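## Task

Stow every plug in the small chest by color: blue in the top drawer, orange in the middle drawer, green in the bottom drawer. At the end all drawers must be closed and the chest must stand upright.

## Robot and tools

Robot: two arms, left_arm and right_arm, each ending in a parallel two-finger gripper with a wrist camera. The left_arm sits on the +y side and the right_arm on the -y side. These names do not match the sides of the images. Measured bases in the scene frame: left_arm (-0.006, +0.344, -0.013) m, right_arm (+0.008, -0.332, -0.017) m.

Scene frame: the origin is at table-top height, halfway between the two bases, a little behind the table's near edge. +x points out over the table, +z points up. Reported end_effector_position (metres) and end_effector_quat_wxyz use this frame. The position is the point between the finger pads, about 1 cm short of the fingertips. The fingers point along the gripper's +z axis and close along its y axis. Printed positions can be off by a few cm, more so at long reach.

Motion numbers. A row has 14 numbers, all in [-1, 1]: left_arm dx, dy, dz, rx, ry, rz, opening, then the same seven for right_arm. Both arms must be filled even if only one moves. dx..rz are offsets, not poses. They count from that arm's Hand target as it stood when the action or move began, and they run along the Hand target's own axes, not the scene axes. 1.0 means 0.6 m for dx/dy/dz and 180 degrees for the rotation. rx, ry, rz together form one rotation vector. Sending the same offset twice moves the gripper twice. A row of six zeros re-requests the current Hand target. Opening is absolute: +1 is fully open (0.094 m), -1 is closed. Writing 0 for an opening is a real command (half open). To keep a gripper unchanged, repeat its present command.

Tools:
- execute_actions(actions, cameras): actions is a list of actions. Each action is a table of up to 15 rows, one row per 1/30 s step, and lasts 0.5 s. Every row counts from the action's start pose, not from the previous row. A short table holds its last row to the end. An empty list returns the state plus all camera images and the scene's number and task.
- move(target, speed, blend, opening_speed, grip_force, blocking, cameras): drives each gripper in a straight line toward a target. The target is one 14-number row, or up to 15 rows. Every row is an offset from the same starting Hand targets, not from the previous row. speed is in m/s, range 0.002 to 2.9, default 0.25; turning speed is capped at twice that in rad/s. blend is a corner radius in metres; 0 means stop at each row. opening_speed is on the -1..+1 scale per second, at least 0.2; use it to close gently. grip_force is newtons per pad, 10 to 50, either one number or one per arm. It stays set, and below 50 the fingers close slowly. A move lasts at most 10 s. Openings in later rows take effect only after the arms come to rest there. The paths do not avoid obstacles or the other arm.
- wait(seconds 0..10), stop(), zoom_image(camera, region [x0,y0,x1,y1] in pixels, at most 504x504), read_manual(section), finished_scene(scene 1 or 2; ends the scene and cannot be undone).
Cameras: cam_high and cam_low are fixed on a beam behind the arms; cam_left_wrist and cam_right_wrist ride on the hands. All images are 504x504.

Reading results. Hand target is the last commanded pose, after the controller limits rotation to within 40 degrees of the measured orientation. The next offsets count from it. The gripper often stops short of it; send the missing amount as an offset. grip_measured is the measured opening on the command scale. It reads a little wide when empty and narrower than the part under a firm grip. grip_effort_nm is the gripper motor's effort (negative means closing). It is not a pad force and never fully returns to zero. The move: line reports how the move ended: done (within 10 mm and 2 degrees), off_target, moving, held or fault. limits=paced means a pose was clipped; limits=held means a check withheld steps. Joint torques, joint velocities, Tool commands and motor temperatures are also listed.

Handling. Friction and weight can leave a gripper low, short or tilted, so check its pose after each move and correct the tilt. Small moves may go sideways or not happen at all. Approach from above, close firmly on a plug, lift, and carry it slowly. Open a drawer by pulling its front, place the plug inside, let go only once it is still, then push the drawer shut gently so the chest does not tip.

Avoid: dropping parts or releasing them while they move; fast impacts, since contact force grows with speed and with how far the target lies past the contact; hard pushes; anything falling off the table or being left off it. Keep the two grippers, their housings and their wrist cameras from touching, and never close a gripper on the other arm's fingers. Stay clear of the bar under the bases, the plate behind it and the low rail, which can stand up to 3 cm above the table. Do not route a path near an arm's own base. Put no strain on the camera cables. A blocked arm keeps pushing until it is commanded back past its gripper. Long holding, stretched reach or pushing heats the motors: a MOTOR HOT warning comes at 75 °C, the arm folds and stops at 90 °C, and it collapses at 100 °C. Loose objects may now and then get a small push.

Each tool is called after "Request:" as name(argument=value, ...) on one line, values as JSON.

## Session

Request:
execute_actions(actions=[])

Scene clock: 0.00 s.
left_arm: end_effector_position=(+0.3681, +0.3961, +0.0741) grip_measured=+1.000 grip_effort_nm=n/a end_effector_quat_wxyz=(+0.560, -0.138, +0.813, +0.075) | right_arm: end_effector_position=(+0.3978, -0.3678, +0.0434) grip_measured=+1.000 grip_effort_nm=n/a end_effector_quat_wxyz=(+0.554, +0.059, +0.824, -0.102)
Joint positions: left_arm=[0.048 1.532 0.344 0.767 -0.246 -0.149 0.094] | right_arm=[0.047 1.627 0.33 0.944 0.249 -0.007 0.094]
Joint velocities: within noise
Joint torques (N m): no reading
Motor temperatures (°C): left_arm=[18 23 21 22 19 21 20] | right_arm=[19 22 24 22 17 21 20]
Heat: left arm: 23 °C; right arm: 24 °C.
Hand target: left_arm +0.3735, +0.3966, +0.0862; +0.576, -0.139, +0.802, +0.073 | right_arm +0.4017, -0.3679, +0.0527; +0.566, +0.061, +0.816, -0.101
Tool commands: left_gripper/opening=+1.0 right_gripper/opening=+1.0

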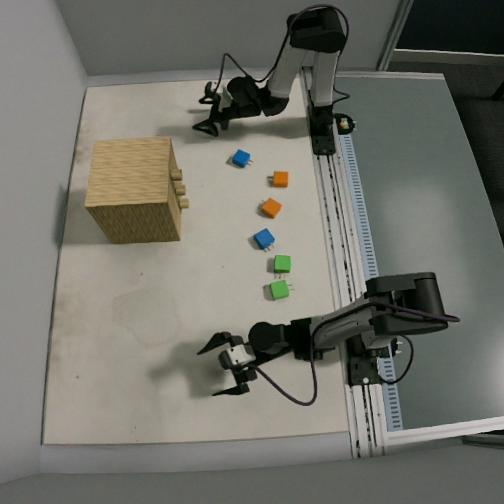

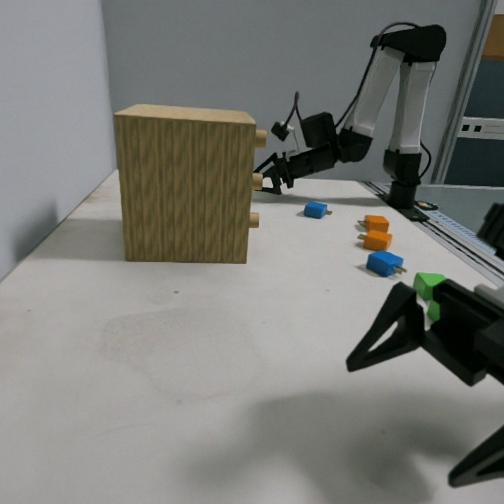

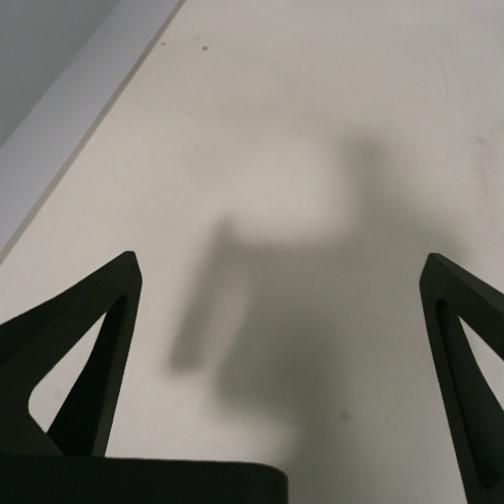

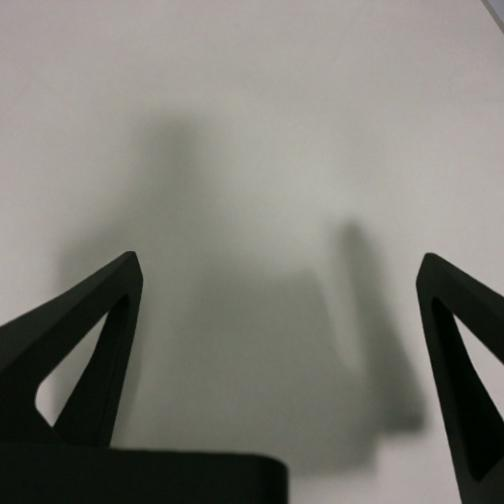

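Request:
zoom_image(camera="cam_high", region=[70, 120, 310, 310])

Request:
zoom_image(camera="cam_low", region=[100, 80, 300, 280])

Request:
zoom_image(camera="cam_low", region=[290, 180, 480, 340])

Scaled by 2.100 from the camera's 504x504 image, which has a finer 720x720 frame.

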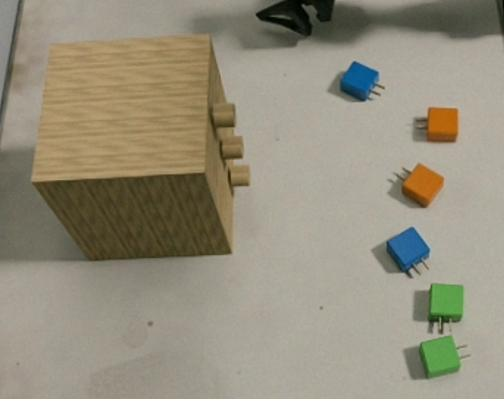

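Scaled by 2.520 from the camera's 504x504 image, which has a finer 720x720 frame.

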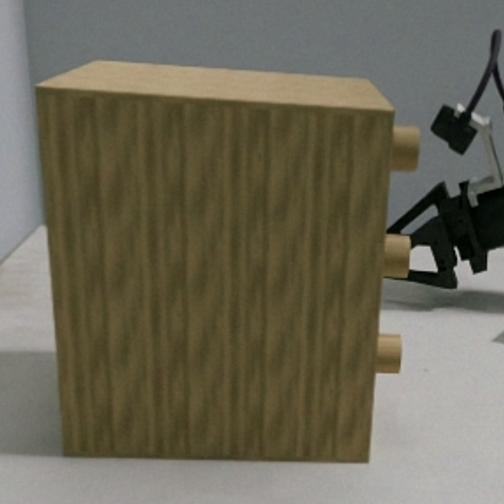

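Scaled by 2.653 from the camera's 504x504 image, which has a finer 720x720 frame.

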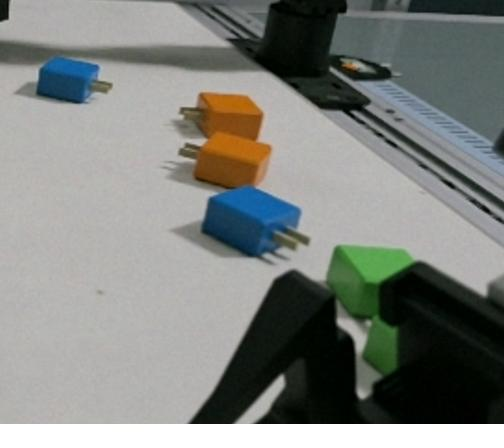

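Request:
move(target=[-0.1075,-0.25,-0.341,0.050,0.393,0.095,1,-0.18,0.435,-0.446,-0.0734,-0.1136,0.018,1], cameras=["all"])

Scene clock: 12.47 s.
left_arm: end_effector_position=(+0.2538, +0.2105, +0.2071) grip_measured=+1.000 grip_effort_nm=0.01 end_effector_quat_wxyz=(+0.059, +0.005, +0.998, -0.021) | right_arm: end_effector_position=(+0.2519, -0.0524, +0.2153) grip_measured=+1.000 grip_effort_nm=0.01 end_effector_quat_wxyz=(+0.704, -0.015, +0.710, -0.008)
Joint positions: left_arm=[-0.423 1.624 1.718 -1.564 0.016 -0.435 0.094] | right_arm=[1.383 1.518 0.648 0.984 1.342 -0.14 0.094]
Joint torques (N m): left_arm=[0.27 -9.58 8.21 0.58 0.15 -0.14] | right_arm=[0.03 -4.22 7.68 1.65 0.06 -0.01]
Heat: left arm: 25 °C; right arm: 25 °C.
Hand target: left_arm +0.2540, +0.2062, +0.2203; -0.001, +0.000, +1.000, +0.000 | right_arm +0.2513, -0.0501, +0.2194; +0.708, -0.001, +0.707, +0.000
Off the commanded pose: left_arm 0.014 m, 7 deg | right_arm 0.005 m, 2 deg.
joint sent to its limit (left arm) — joint 4 (wrist pitch), lower limit. The joint targets are off in orientation, not in position.
move: off_target (left_arm)
camera_calibration:
cam_left_wrist: T_world_to_cam=[[-0.0359384, -0.999181, -0.018614, 0.231713], [-0.825972, 0.0192131, 0.563383, 0.101038], [-0.562564, 0.0356218, -0.825986, 0.432248], [0, 0, 0, 1]] pos_world=[0.334949, 0.214185, 0.304421]
cam_right_wrist: T_world_to_cam=[[0.0569007, -0.998366, -0.00534785, -0.0572359], [-0.666579, -0.0340021, -0.744659, 0.336488], [0.74326, 0.0459364, -0.667424, 0.0861992], [0, 0, 0, 1]] pos_world=[0.163484, -0.0496607, 0.307794]

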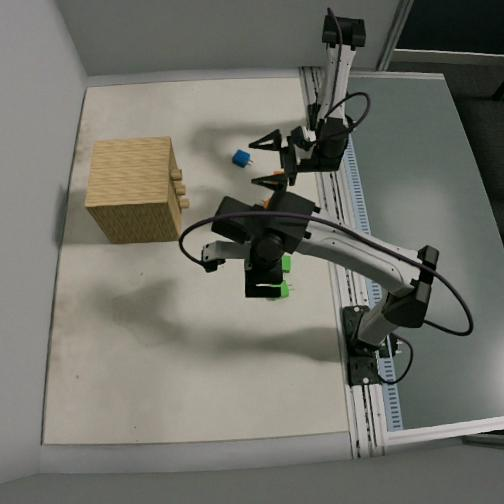

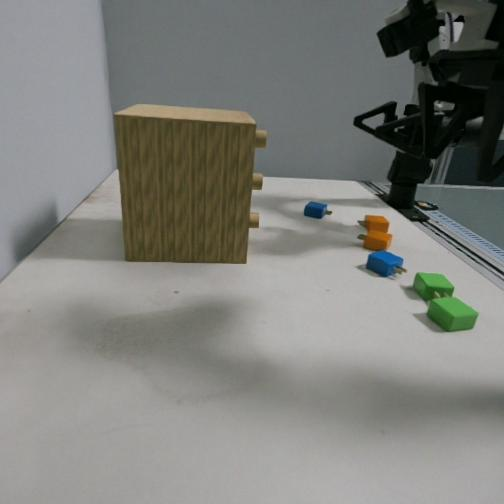

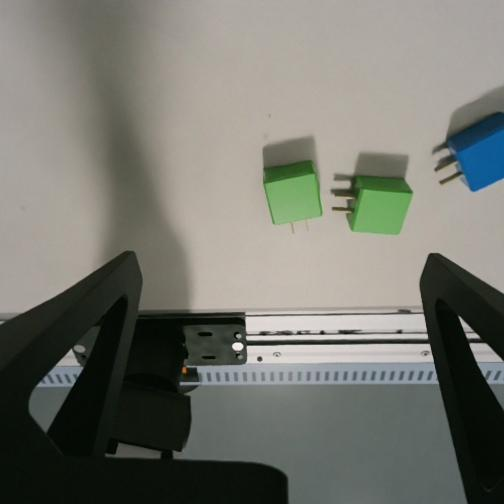

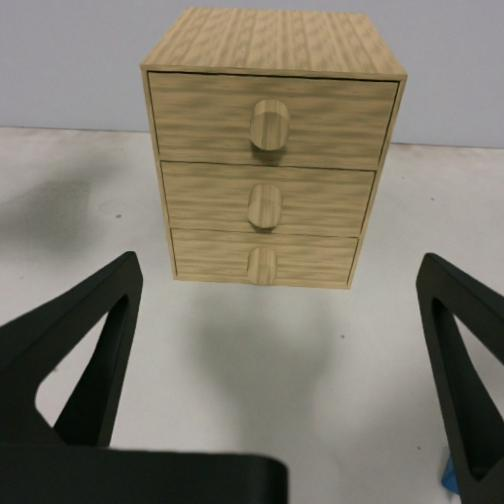

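Request:
move(target=[[0,0,0,0,0,0,1,0.059,0.007,0.19,0,0,0,0.4],[0.055,-0.253,0.117,0.0858,-0.1515,0.3204,0.8,0.059,0.007,0.305,0,0,0,0.4]], cameras=["all"])

Scene clock: 25.40 s.
left_arm: end_effector_position=(+0.2211, +0.0600, +0.1402) grip_measured=+0.802 grip_effort_nm=-0.12 end_effector_quat_wxyz=(+0.205, +0.469, +0.851, -0.116) | right_arm: end_effector_position=(+0.4294, -0.0515, +0.1800) grip_measured=+0.402 grip_effort_nm=-0.09 end_effector_quat_wxyz=(+0.704, -0.006, +0.711, -0.010)
Joint positions: left_arm=[-0.804 1.507 1.243 -0.849 0.12 0.147 0.085] | right_arm=[0.893 1.879 0.953 0.966 0.87 -0.049 0.066]
Joint torques (N m): left_arm=[0.17 -9.92 6.31 1.59 0.17 0.11] | right_arm=[-0.55 -7.19 9.14 1.69 -0.12 0.1]
Heat: left arm: 27 °C; right arm: 27 °C.
Hand target: left_arm +0.2210, +0.0543, +0.1502; +0.225, +0.476, +0.840, -0.128 | right_arm +0.4344, -0.0458, +0.1844; +0.708, +0.000, +0.707, +0.000
Off the commanded pose: left_arm 0.011 m, 3 deg | right_arm 0.009 m, 1 deg.
move: off_target (left_arm); target 2's new opening was sent with left_arm's hand 0.012 m and 3 deg from that target
camera_calibration:
cam_left_wrist: T_world_to_cam=[[-0.84528, -0.530974, -0.0597417, 0.23555], [-0.528559, 0.814537, 0.23907, 0.0466771], [-0.0782779, 0.233658, -0.969163, 0.264983], [0, 0, 0, 1]] pos_world=[0.244519, 0.025135, 0.259725]
cam_right_wrist: T_world_to_cam=[[0.0403797, -0.999074, -0.014881, -0.0578357], [-0.667354, -0.0158823, -0.744571, 0.429817], [0.743645, 0.0399964, -0.667377, -0.0697935], [0, 0, 0, 1]] pos_world=[0.341077, -0.0481641, 0.27259]

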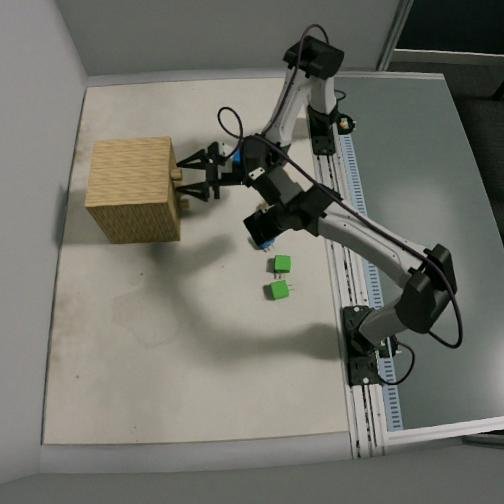

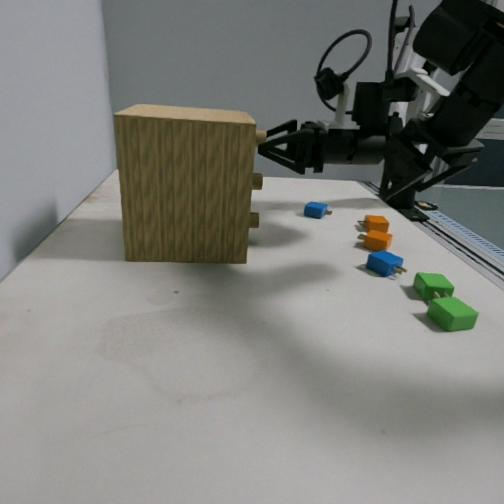

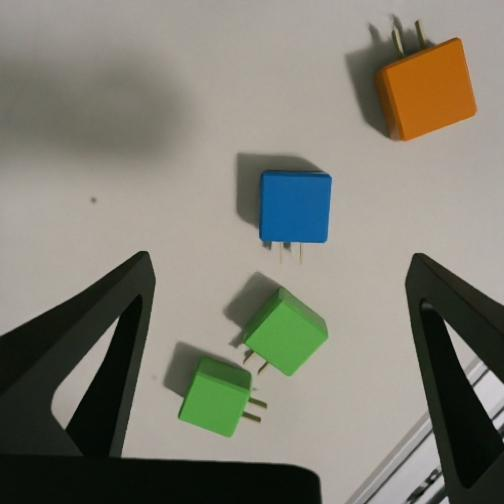

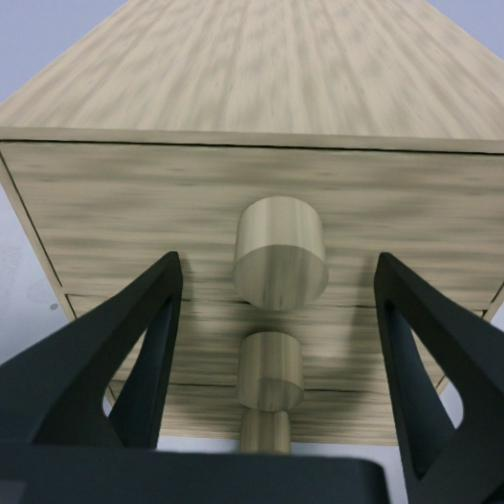

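Request:
move(target=[[0.077,-0.014,0.1865,0,0,0,0.6,0,0,0,0,0,0,-0.7],[0.077,-0.014,0.1865,0,0,0,-0.5,0,0,0,0,0,0,-0.7],[-0.05,-0.014,-0.03,0,0,0,-0.5,0,0,-0.15,0,0,0,-0.7]], speed=0.15, cameras=["all"])

Scene clock: 28.20 s.
left_arm: end_effector_position=(+0.2073, +0.0611, +0.0589) grip_measured=+0.603 grip_effort_nm=-0.12 end_effector_quat_wxyz=(+0.183, +0.482, +0.849, -0.112) | right_arm: end_effector_position=(+0.4295, -0.0516, +0.1799) grip_measured=-0.423 grip_effort_nm=-1.02 end_effector_quat_wxyz=(+0.703, -0.005, +0.711, -0.010)
Joint positions: left_arm=[-0.839 1.557 0.983 -0.582 0.12 0.142 0.075] | right_arm=[0.893 1.879 0.953 0.966 0.87 -0.048 0.027]
Joint torques (N m): left_arm=[0.51 -8.68 7.08 1.36 0.1 0.06] | right_arm=[-0.51 -7.23 9.11 1.7 -0.12 0.08]
Heat: left arm: 27 °C; right arm: 27 °C.
Hand target: left_arm +0.2112, +0.0565, +0.0662; +0.196, +0.482, +0.846, -0.117 (not the last commanded pose) | right_arm +0.4344, -0.0459, +0.1843; +0.708, +0.000, +0.707, +0.000 (not the last commanded pose)
Tool commands: left_gripper/opening=+0.6 right_gripper/opening=-0.7
Off the commanded pose: left_arm 0.125 m, 5 deg | right_arm 0.085 m, 1 deg.
move: held (left_arm; a check stopped the path), off_target (right_arm; braked when a check withheld steps of left_arm); path passed 0 of 3 targets; target 2's new opening was not sent; limits=held
pose unreachable (left arm): on one or more control steps of this call, first in action 0 (counted from 0), this arm could not follow its commanded pose, so it was not sent that pose on those steps. It may still have moved: this result reports where it is.
cause: moving toward the commanded pose would bring a part of the arm too close to another arm (this arm's wrist camera and the right arm's wrist (the part past joint 5), along the way the arms are being sent, or toward where that arm still pushes).
camera_calibration:
cam_left_wrist: T_world_to_cam=[[-0.861845, -0.504723, -0.0497746, 0.220806], [-0.496976, 0.820863, 0.281422, 0.0484389], [-0.101182, 0.267279, -0.958292, 0.186915], [0, 0, 0, 1]] pos_world=[0.233286, 0.0217259, 0.176478]
cam_right_wrist: T_world_to_cam=[[0.0399748, -0.999083, -0.0153374, -0.0576792], [-0.667537, -0.0152812, -0.74442, 0.429857], [0.743503, 0.0399963, -0.667535, -0.069839], [0, 0, 0, 1]] pos_world=[0.341177, -0.0482643, 0.27249]

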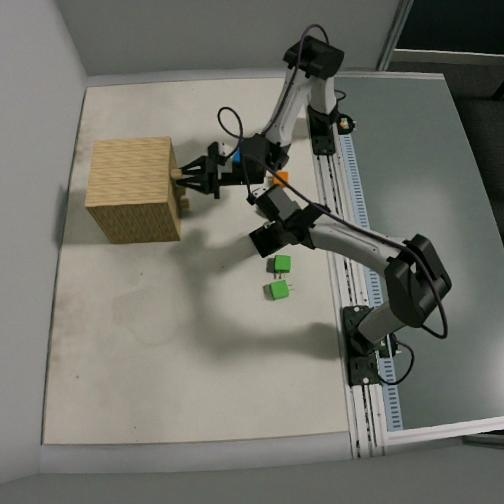

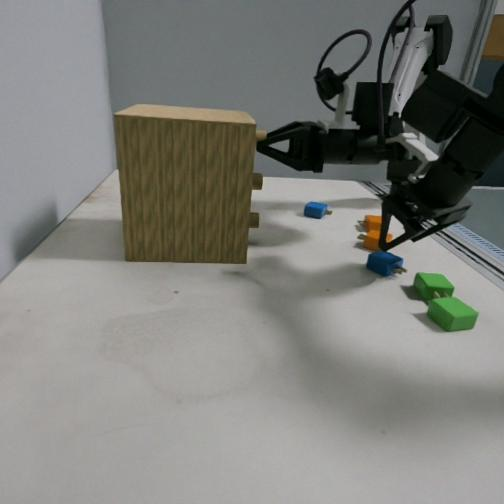

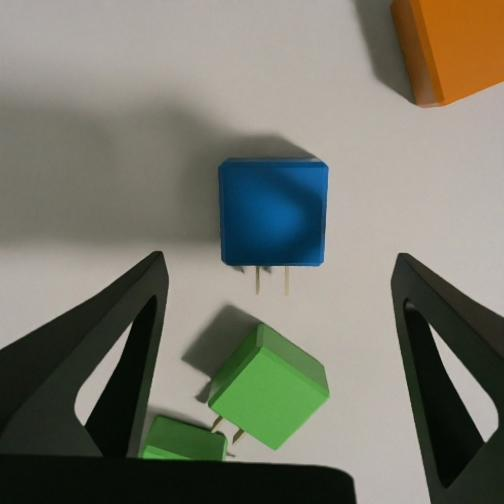

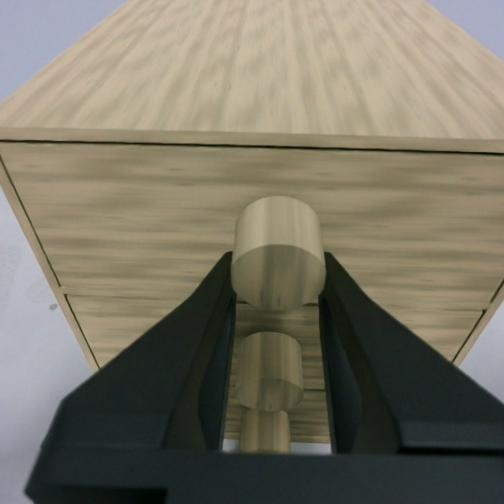

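Request:
move(target=[[0.048,0.086,-0.2,0,0,0,0.6,0,0,0,0,0,0,-0.7],[0.048,0.086,-0.2,0,0,0,0.6,0,0,-0.15,0,0,0,-0.7]], speed=[0.25,0.1], cameras=["cam_high","cam_right_wrist"])

Scene clock: 31.50 s.
left_arm: end_effector_position=(+0.2109, +0.1552, +0.1460) grip_measured=+0.603 grip_effort_nm=-0.12 end_effector_quat_wxyz=(+0.174, +0.478, +0.854, -0.110) | right_arm: end_effector_position=(+0.3513, -0.0467, +0.1754) grip_measured=-0.424 grip_effort_nm=-1.03 end_effector_quat_wxyz=(+0.704, -0.001, +0.710, -0.012)
Joint positions: left_arm=[-0.541 1.312 1.13 -1.041 0.229 0.414 0.075] | right_arm=[1.086 1.779 0.769 1.068 1.071 -0.065 0.027]
Joint torques (N m): left_arm=[1.42 -6.71 8.98 1.15 0.31 0.2] | right_arm=[0.92 -10.11 4.93 1.53 -0.04 0.01]
Motor temperatures (°C): left_arm=[18 28 24 24 19 21 20] | right_arm=[19 24 27 25 16 21 20]
Heat: left arm: 28 °C; right arm: 27 °C.
Hand target: left_arm +0.2161, +0.1514, +0.1603; +0.196, +0.482, +0.846, -0.117 | right_arm +0.3443, -0.0458, +0.1841; +0.707, -0.001, +0.707, +0.000
Off the commanded pose: left_arm 0.016 m, 3 deg | right_arm 0.011 m, 1 deg.
move: off_target (left_arm, right_arm)
camera_calibration:
cam_right_wrist: T_world_to_cam=[[0.0320688, -0.999312, -0.0186206, -0.0463762], [-0.665869, -0.00746716, -0.746031, 0.374429], [0.745379, 0.0363232, -0.66565, -0.016051], [0, 0, 0, 1]] pos_world=[0.262772, -0.0429654, 0.267788]
Images, in order (width x height): cam_high 504x504, cam_right_wrist 504x504.

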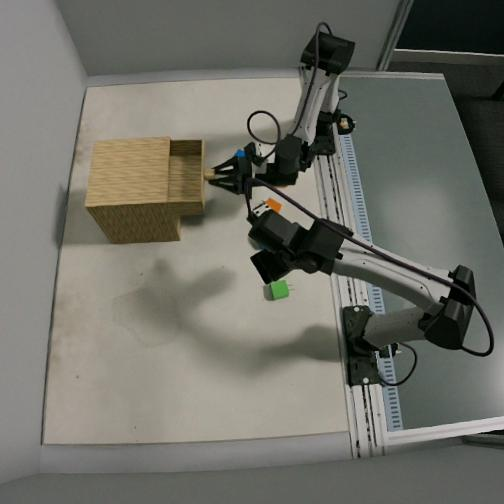

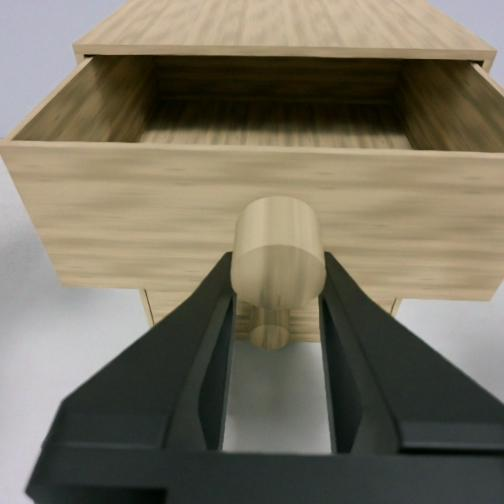

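Request:
move(target=[[0,0,0,0,0,0,0.6,0,0,0.0,0,0,0,0.4],[0,0,0,0,0,0,0.6,0,0,-0.117,0,0,0,0.5],[-0.11,-0.0853,0.167,0,0,0,0.6,0.057,-0.285,-0.1305,0.146,0.326,0.0843,0.5],[-0.0565,-0.087,0.271,0,0,0,0.6,0.057,-0.285,-0.1305,0.146,0.326,0.0843,0.5]], cameras=["cam_high","cam_left_wrist","cam_right_wrist"])

Scene clock: 41.27 s.
left_arm: end_effector_position=(+0.2155, +0.0423, +0.0274) grip_measured=+0.603 grip_effort_nm=-0.12 end_effector_quat_wxyz=(+0.179, +0.486, +0.847, -0.119) | right_arm: end_effector_position=(+0.2627, -0.2202, +0.1438) grip_measured=+0.498 grip_effort_nm=0.10 end_effector_quat_wxyz=(+0.251, +0.240, +0.935, -0.071)
Joint positions: left_arm=[-0.853 1.679 0.976 -0.452 0.131 0.135 0.075] | right_arm=[0.775 1.347 1.183 -1.205 0.524 1.201 0.07]
Joint torques (N m): left_arm=[0.03 -8.21 6.65 1.59 -0.08 -0.12] | right_arm=[-0.76 -3.33 9.59 0.53 0.19 -0.05]
Heat: left arm: 27 °C; right arm: 28 °C.
Hand target: left_arm +0.2223, +0.0359, +0.0302; +0.196, +0.482, +0.846, -0.117 | right_arm +0.2662, -0.2170, +0.1499; +0.251, +0.241, +0.935, -0.065
Off the commanded pose: left_arm 0.010 m, 2 deg | right_arm 0.008 m, 1 deg.
move: done; target 2's new opening was sent with right_arm's hand 0.015 m and 3 deg from that target
camera_calibration:
cam_left_wrist: T_world_to_cam=[[-0.868285, -0.494677, -0.037101, 0.217487], [-0.484183, 0.82884, 0.280343, 0.0737088], [-0.107928, 0.261381, -0.959183, 0.16439], [0, 0, 0, 1]] pos_world=[0.242272, 0.00352436, 0.145085]
cam_right_wrist: T_world_to_cam=[[-0.491726, -0.869435, -0.0478349, -0.0471639], [-0.858887, 0.475257, 0.190904, 0.312799], [-0.143245, 0.134957, -0.980442, 0.335652], [0, 0, 0, 1]] pos_world=[0.293547, -0.234964, 0.267117]
Images, in order (width x height): cam_high 504x504, cam_left_wrist 504x504, cam_right_wrist 504x504.

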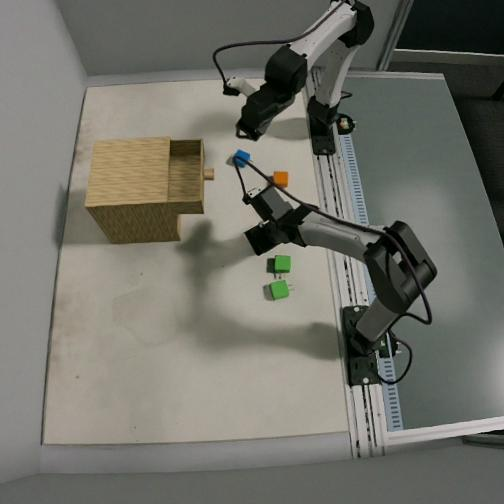

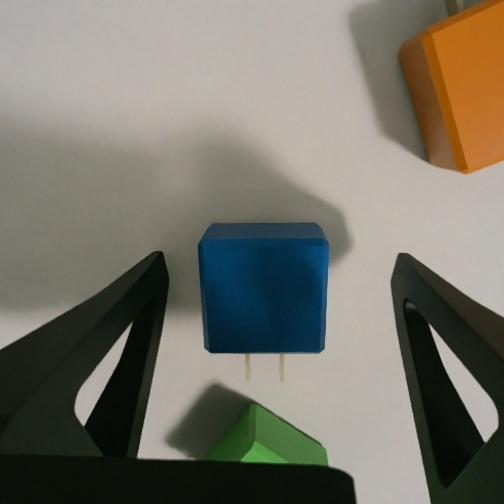

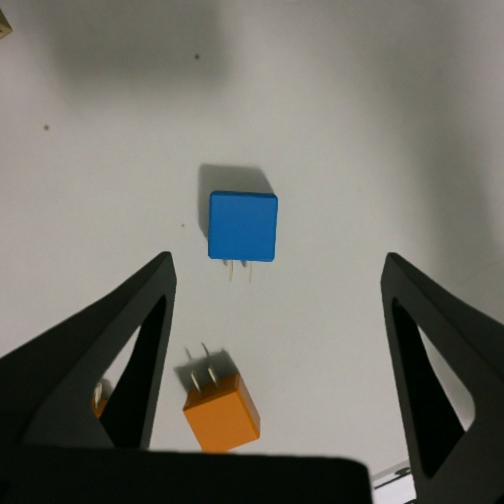

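Request:
move(target=[[0.001,0.007,0.01,0,0,0,0.6,0.097,0.0315,0.179,0,0,0,0.5],[0.001,0.007,0.01,0,0,0,-0.5,0.097,0.0315,0.179,0,0,0,-0.5],[-0.175,0.028,-0.416,0,0,0,-0.5,-0.121,-0.044,-0.161,0,0,0,-0.5]], cameras=["cam_high","cam_left_wrist","cam_right_wrist"])

Scene clock: 47.87 s.
left_arm: end_effector_position=(+0.2263, +0.0622, +0.2950) grip_measured=-0.174 grip_effort_nm=-1.02 end_effector_quat_wxyz=(+0.192, +0.479, +0.849, -0.111) | right_arm: end_effector_position=(+0.2682, -0.2450, +0.2586) grip_measured=-0.234 grip_effort_nm=-1.03 end_effector_quat_wxyz=(+0.265, +0.228, +0.935, -0.053)
Joint positions: left_arm=[-0.764 1.752 2.176 -1.571 0.142 0.205 0.039] | right_arm=[0.678 1.36 1.658 -1.558 0.496 1.054 0.036]
Joint torques (N m): left_arm=[1.25 -7.82 7.17 1.28 0.21 0.12] | right_arm=[-0.8 -5.31 8.09 0.76 0.2 -0.06]
Heat: left arm: 28 °C; right arm: 29 °C.
Hand target: left_arm +0.2303, +0.0600, +0.3003; +0.196, +0.482, +0.846, -0.117 | right_arm +0.2661, -0.2471, +0.2699; +0.251, +0.241, +0.935, -0.065
Off the commanded pose: left_arm 0.007 m, 1 deg | right_arm 0.012 m, 3 deg.
joint read past its limit (left arm) — joint 4 (wrist pitch), lower limit.
joint sent to its limit (left arm) — joint 4 (wrist pitch), lower limit. The joint targets still meet the commanded pose.
joint sent to its limit (right arm) — joint 4 (wrist pitch), lower limit. The joint targets are off in orientation, not in position.
move: off_target (right_arm)
camera_calibration:
cam_left_wrist: T_world_to_cam=[[-0.856722, -0.51243, -0.0586692, 0.251394], [-0.508191, 0.819203, 0.265797, -0.00224366], [-0.0881406, 0.25753, -0.962242, 0.413667], [0, 0, 0, 1]] pos_world=[0.250695, 0.0241283, 0.413393]
cam_right_wrist: T_world_to_cam=[[-0.460117, -0.884062, -0.0820151, -0.0636553], [-0.880172, 0.442055, 0.172872, 0.309645], [-0.116575, 0.151729, -0.981524, 0.449563], [0, 0, 0, 1]] pos_world=[0.29566, -0.261367, 0.382507]
Images, in order (width x height): cam_high 504x504, cam_left_wrist 504x504, cam_right_wrist 504x504.

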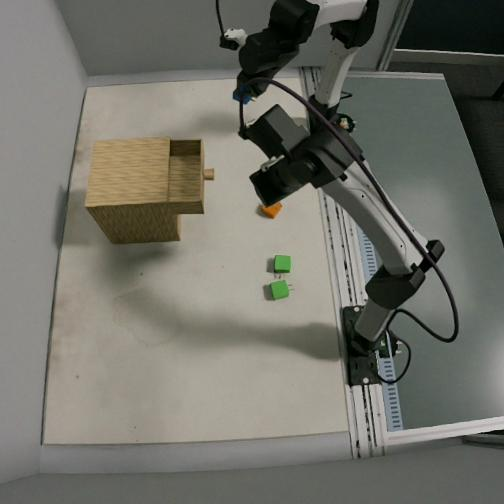

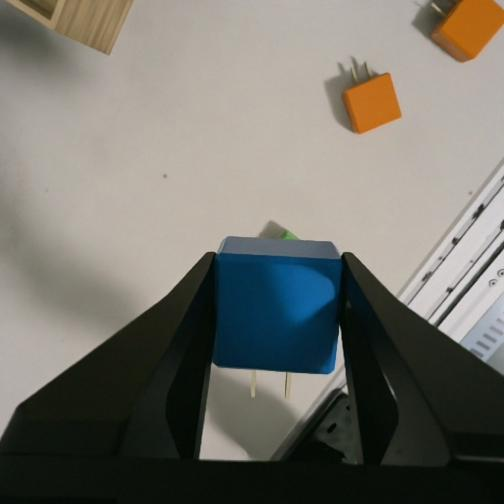

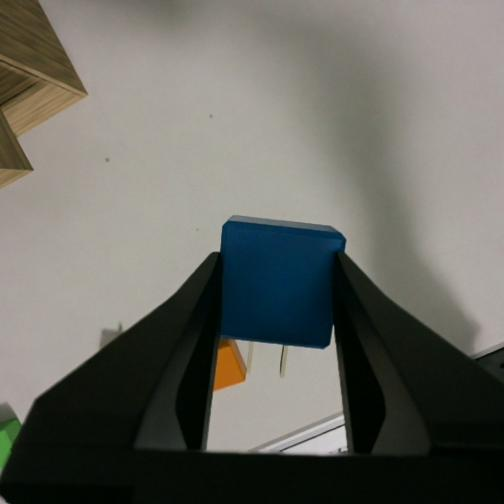

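Request:
move(target=[[-0.211,0.215,0.121,-0.093,-0.020,-0.1675,-0.5,0,0,0,0,0,0,-0.5],[-0.1445,0.216,0.2555,-0.093,-0.020,-0.1675,-0.5,0,0,0,0,0,0,-0.5],[-0.1445,0.216,0.2555,-0.093,-0.020,-0.1675,0.2,0,0,0,0,0,0,-0.5],[-0.211,0.215,0.121,-0.093,-0.020,-0.1675,0.2,0,0,0,0,0,0,-0.5]], cameras=["cam_high","cam_left_wrist"])

Scene clock: 55.43 s.
left_arm: end_effector_position=(+0.4135, -0.0069, +0.2421) grip_measured=+0.197 grip_effort_nm=0.14 end_effector_quat_wxyz=(+0.296, +0.214, +0.927, -0.087) | right_arm: end_effector_position=(+0.2682, -0.2450, +0.2586) grip_measured=-0.234 grip_effort_nm=-1.02 end_effector_quat_wxyz=(+0.265, +0.228, +0.935, -0.053)
Joint positions: left_arm=[-0.689 2.403 2.846 -1.413 -0.086 -0.237 0.056] | right_arm=[0.678 1.36 1.658 -1.558 0.496 1.054 0.036]
Joint torques (N m): left_arm=[1.43 -21.59 7.32 1.87 -0.13 0.14] | right_arm=[-0.8 -5.31 8.09 0.76 0.2 -0.05]
Heat: left arm: 29 °C; right arm: 29 °C.
Hand target: left_arm +0.4154, +0.0002, +0.2904; +0.252, +0.209, +0.943, -0.056 | right_arm +0.2661, -0.2471, +0.2699; +0.251, +0.241, +0.935, -0.065
Off the commanded pose: left_arm 0.049 m, 6 deg | right_arm 0.012 m, 3 deg.
elbow stopped short (left arm): the move would have taken joint 3 (elbow) straighter than the controller allows.
joint sent to its limit (right arm) — joint 4 (wrist pitch), lower limit. The joint targets are off in orientation, not in position.
move: off_target (left_arm, right_arm); target 3's new opening was sent with left_arm's hand 0.020 m and 2 deg from that target
camera_calibration:
cam_left_wrist: T_world_to_cam=[[-0.44132, -0.896876, -0.029151, 0.191715], [-0.894695, 0.437285, 0.0911152, 0.363039], [-0.0689717, 0.0662922, -0.995414, 0.395821], [0, 0, 0, 1]] pos_world=[0.436717, -0.0130464, 0.366516]
Images, in order (width x height): cam_high 504x504, cam_left_wrist 504x504.

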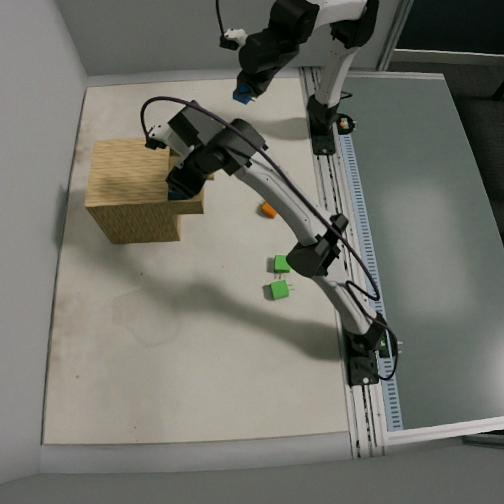

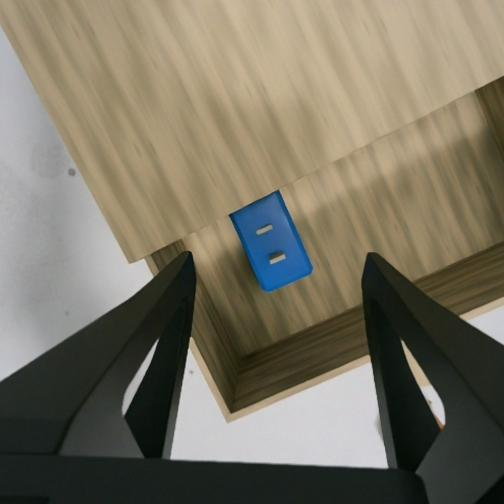

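Request:
move(target=[[0.366,0.11,-0.076,0,0,0,0.6,0,0,0,0,0,0,-0.5],[0.366,0.11,-0.076,0,0,0,0.6,-0.067,0.364,0.048,-0.15,0,-0.259,-0.5],[0.366,0.11,-0.076,0,0,0,0.6,-0.011,0.364,0.145,-0.15,0,-0.259,-0.5],[0.366,0.11,-0.076,0,0,0,0.6,-0.011,0.364,0.145,-0.15,0,-0.259,0.15],[0.366,0.11,-0.076,0,0,0,0.6,-0.067,0.364,0.048,-0.15,0,-0.259,0.15]], cameras=["cam_high","cam_left_wrist","cam_right_wrist"])

Scene clock: 65.67 s.
left_arm: end_effector_position=(+0.2460, +0.1487, +0.2115) grip_measured=+0.597 grip_effort_nm=0.14 end_effector_quat_wxyz=(+0.232, +0.210, +0.949, -0.049) | right_arm: end_effector_position=(+0.4153, -0.0852, +0.2614) grip_measured=+0.148 grip_effort_nm=0.10 end_effector_quat_wxyz=(+0.250, -0.203, +0.945, +0.050)
Joint positions: left_arm=[-0.663 1.391 1.426 -1.159 -0.086 -0.233 0.075] | right_arm=[0.622 2.054 2.489 -1.467 0.105 0.138 0.054]
Joint torques (N m): left_arm=[1.07 -8.44 6.17 1.57 -0.02 0.06] | right_arm=[0.24 -8.55 8.59 1.18 -0.04 -0.03]
Motor temperatures (°C): left_arm=[18 33 27 25 19 21 20] | right_arm=[19 26 29 24 16 21 21]
Heat: left arm: 33 °C; right arm: 29 °C.
Hand target: left_arm +0.2501, +0.1500, +0.2204; +0.252, +0.209, +0.943, -0.055 | right_arm +0.4148, -0.0797, +0.2651; +0.253, -0.208, +0.943, +0.056
Off the commanded pose: left_arm 0.010 m, 3 deg | right_arm 0.007 m, 1 deg.
move: off_target (left_arm); target 4's new opening was sent with right_arm's hand 0.014 m and 1 deg from that target
camera_calibration:
cam_left_wrist: T_world_to_cam=[[-0.421833, -0.904113, -0.0680951, 0.261018], [-0.887298, 0.396208, 0.236055, 0.121557], [-0.18644, 0.159996, -0.969351, 0.352962], [0, 0, 0, 1]] pos_world=[0.283769, 0.131355, 0.331225]
cam_right_wrist: T_world_to_cam=[[0.400201, -0.914961, -0.0518259, -0.222355], [-0.892546, -0.401975, 0.204398, 0.293001], [-0.207849, -0.0355435, -0.977515, 0.466104], [0, 0, 0, 1]] pos_world=[0.447383, -0.0691, 0.384211]
Images, in order (width x height): cam_high 504x504, cam_left_wrist 504x504, cam_right_wrist 504x504.

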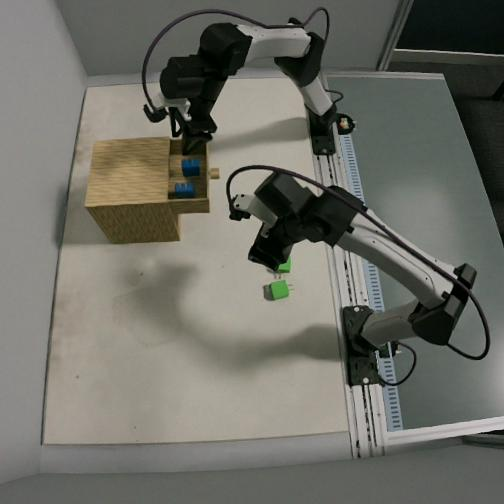

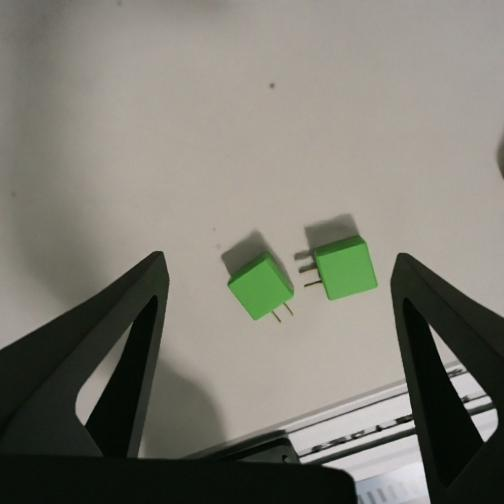

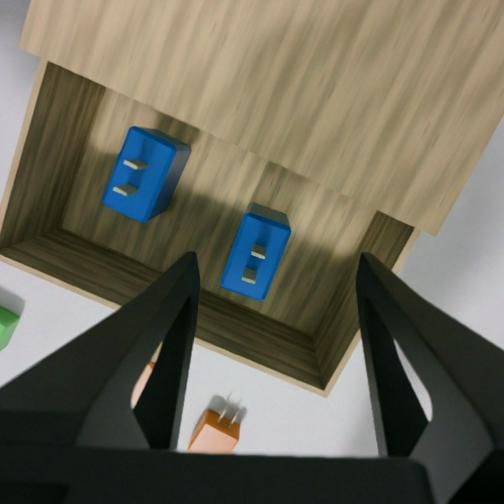

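Request:
move(target=[[0,0,0,0,0,0,0.6,0.22,0.176,-0.137,0.1256,-0.328,0.0723,0.15],[0,0,0,0,0,0,0.6,0.291,0.176,-0.013,0.1256,-0.328,0.0723,0.15],[0,0,0,0,0,0,0.6,0.001,0.019,0.155,0.1256,-0.328,0.0723,0.15],[0,0,0,0,0,0,0.6,0.121,0.084,0.0857,0.1256,-0.328,0.0723,0.15]], speed=[0.25,0.25,0.12,0.2], cameras=["cam_high","cam_right_wrist"])

Scene clock: 76.07 s.
left_arm: end_effector_position=(+0.2460, +0.1487, +0.2115) grip_measured=+0.597 grip_effort_nm=0.14 end_effector_quat_wxyz=(+0.232, +0.210, +0.949, -0.049) | right_arm: end_effector_position=(+0.3636, -0.0450, +0.1635) grip_measured=+0.148 grip_effort_nm=0.10 end_effector_quat_wxyz=(+0.695, -0.021, +0.718, -0.015)
Joint positions: left_arm=[-0.663 1.391 1.426 -1.159 -0.086 -0.233 0.075] | right_arm=[1.05 1.803 0.782 1.025 1.012 -0.051 0.054]
Joint torques (N m): left_arm=[1.14 -8.54 6.12 1.55 -0.06 0.12] | right_arm=[0.03 -11.36 5.53 1.85 0.11 -0.04]
Heat: left arm: 32 °C; right arm: 29 °C.
Hand target: left_arm +0.2501, +0.1500, +0.2204; +0.252, +0.209, +0.943, -0.055 | right_arm +0.3600, -0.0497, +0.1843; +0.708, +0.000, +0.707, +0.000
Off the commanded pose: left_arm 0.010 m, 3 deg | right_arm 0.022 m, 4 deg.
move: off_target (left_arm, right_arm)
camera_calibration:
cam_right_wrist: T_world_to_cam=[[0.0557127, -0.99838, 0.0115186, -0.0587143], [-0.68375, -0.0465572, -0.728229, 0.375674], [0.727586, 0.0326958, -0.685237, -0.0237149], [0, 0, 0, 1]] pos_world=[0.277393, -0.0403534, 0.258003]
Images, in order (width x height): cam_high 504x504, cam_right_wrist 504x504.

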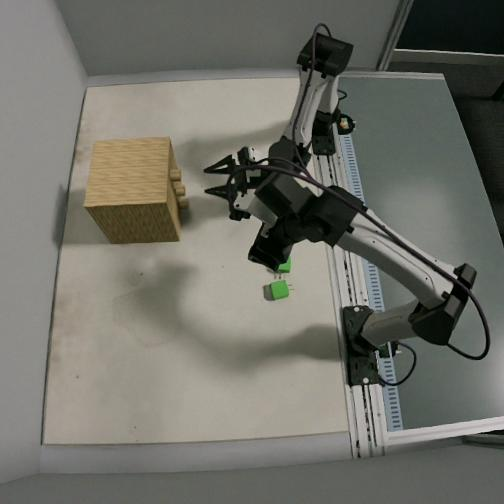

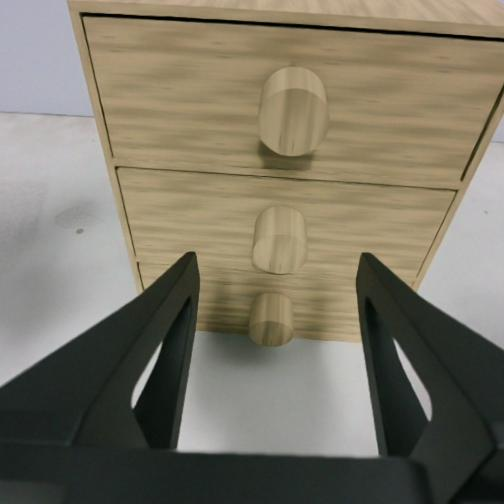

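Request:
move(target=[[0.171,0.015,0.094,-0.0993,0,-0.1733,0.6,0.215,0.005,0,0,0.167,0,0.3],[0.247,0.015,0.227,-0.0993,0,-0.1733,0.6,0.215,0.005,0.127,0,0.167,0,0.3]], cameras=["all"], speed=0.2)

Scene clock: 83.37 s.
left_arm: end_effector_position=(+0.1935, +0.1849, +0.0286) grip_measured=+0.598 grip_effort_nm=0.14 end_effector_quat_wxyz=(+0.243, -0.087, +0.966, +0.021) | right_arm: end_effector_position=(+0.4296, -0.0570, +0.0505) grip_measured=+0.298 grip_effort_nm=0.10 end_effector_quat_wxyz=(+0.493, -0.001, +0.870, -0.014)
Joint positions: left_arm=[-0.917 1.366 0.691 -0.674 -0.402 -1.072 0.075] | right_arm=[0.837 1.961 1.116 0.158 0.703 0.464 0.061]
Joint torques (N m): left_arm=[-0.01 -3.86 6.04 1.04 -0.52 -0.15] | right_arm=[-0.24 -7.95 9.29 1.72 0.09 -0.04]
Heat: left arm: 31 °C; right arm: 30 °C.
Hand target: left_arm +0.1993, +0.1837, +0.0284; +0.257, -0.093, +0.962, +0.024 | right_arm +0.4364, -0.0468, +0.0553; +0.500, +0.000, +0.866, +0.000
Off the commanded pose: left_arm 0.006 m, 2 deg | right_arm 0.013 m, 2 deg.
move: off_target (right_arm)
camera_calibration:
cam_left_wrist: T_world_to_cam=[[0.177106, -0.982181, -0.0628764, 0.157473], [-0.95691, -0.186783, 0.222341, 0.225415], [-0.230123, 0.0207891, -0.972939, 0.194422], [0, 0, 0, 1]] pos_world=[0.232553, 0.192729, 0.148944]
cam_right_wrist: T_world_to_cam=[[0.00946557, -0.999483, -0.0307239, -0.0511527], [-0.952473, 0.000343661, -0.304622, 0.434557], [0.304475, 0.0321471, -0.951978, 0.046372], [0, 0, 0, 1]] pos_world=[0.400269, -0.0527663, 0.174949]

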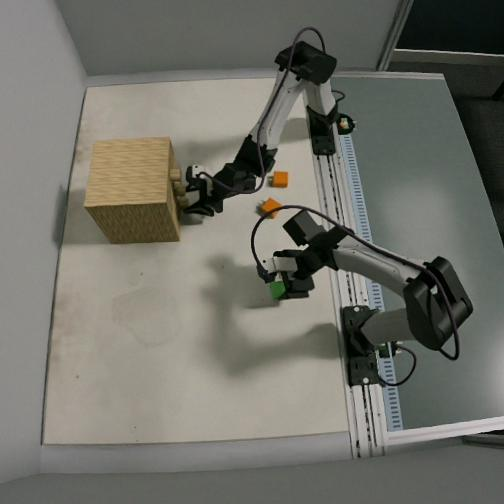

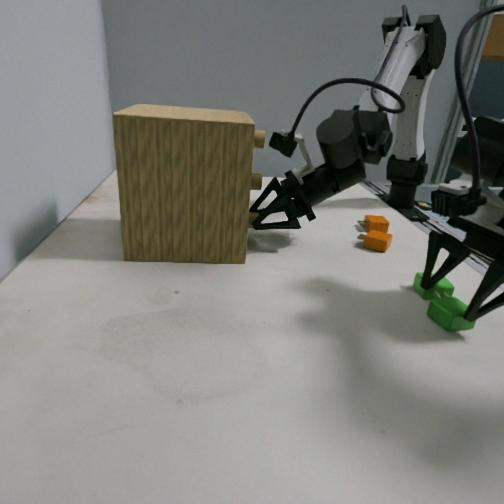

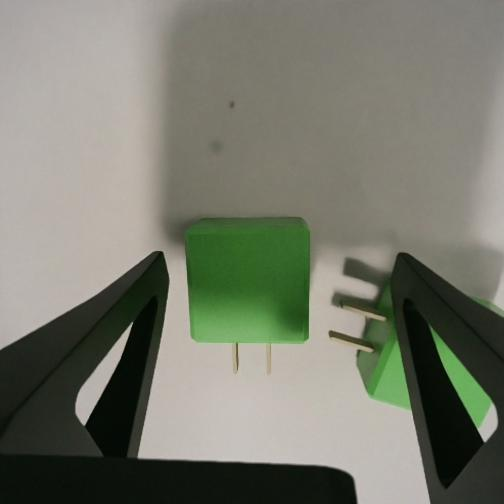

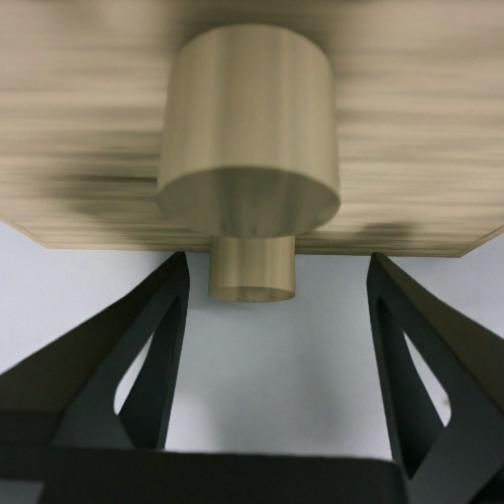

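Request:
move(target=[[0.006,0.0133,0.010,0,0,0,0.55,0,0.017,0,0,0,0,0.3],[0.006,0.0133,0.010,0,0,0,-0.5,0,0.017,0,0,0,0,-0.7],[-0.231,-0.003,-0.238,0,0,0,-0.5,0.077,0.017,-0.133,0,0,0,-0.7]], cameras=["all"], speed=0.15)

Scene clock: 88.03 s.
left_arm: end_effector_position=(+0.2415, +0.1937, +0.2147) grip_measured=-0.153 grip_effort_nm=-1.02 end_effector_quat_wxyz=(+0.251, -0.091, +0.963, +0.031) | right_arm: end_effector_position=(+0.3532, -0.0404, +0.0477) grip_measured=-0.422 grip_effort_nm=-1.02 end_effector_quat_wxyz=(+0.505, +0.006, +0.863, -0.014)
Joint positions: left_arm=[-0.722 1.409 1.462 -1.329 -0.379 -0.874 0.04] | right_arm=[1.035 1.878 0.976 0.109 0.872 0.646 0.027]
Joint torques (N m): left_arm=[1.18 -4.92 8.43 1.02 -0.18 0.12] | right_arm=[1.06 -11.75 5.29 1.12 0.1 0.11]
Heat: left arm: 31 °C; right arm: 30 °C.
Hand target: left_arm +0.2475, +0.1915, +0.2213; +0.257, -0.093, +0.962, +0.024 | right_arm +0.3443, -0.0365, +0.0552; +0.500, +0.000, +0.866, +0.000
Off the commanded pose: left_arm 0.009 m, 1 deg | right_arm 0.012 m, 2 deg.
move: off_target (right_arm)
camera_calibration:
cam_left_wrist: T_world_to_cam=[[0.190602, -0.978636, -0.0770846, 0.16846], [-0.957903, -0.202587, 0.203422, 0.239032], [-0.214693, 0.0350669, -0.976052, 0.380511], [0, 0, 0, 1]] pos_world=[0.278554, 0.199942, 0.33576]
cam_right_wrist: T_world_to_cam=[[-0.00217995, -0.999292, -0.0375519, -0.0295119], [-0.943139, 0.0145365, -0.33208, 0.359573], [0.332391, 0.0346927, -0.942503, 0.0562884], [0, 0, 0, 1]] pos_world=[0.320353, -0.0366708, 0.171351]

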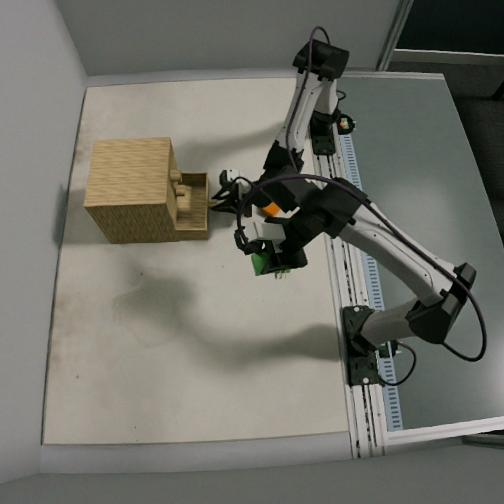

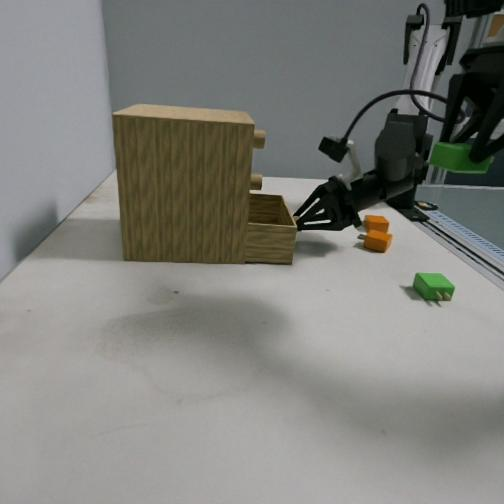

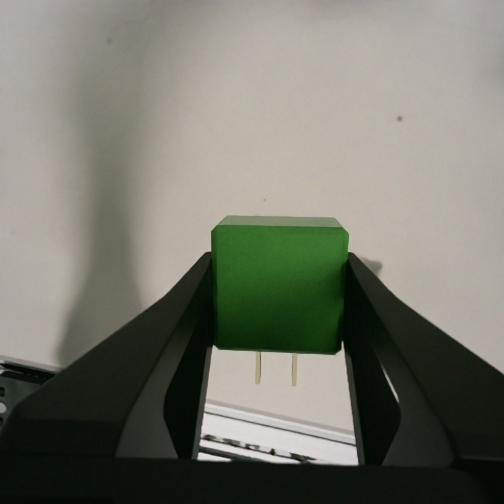

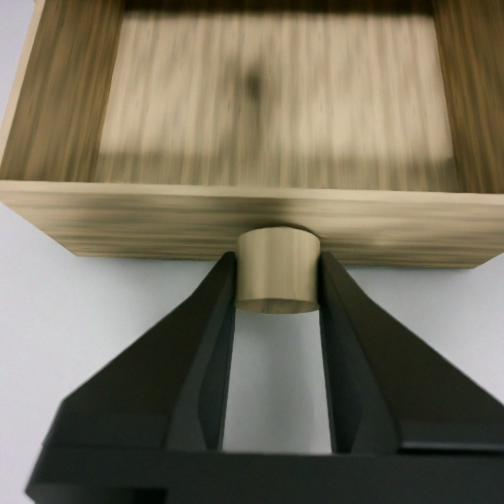

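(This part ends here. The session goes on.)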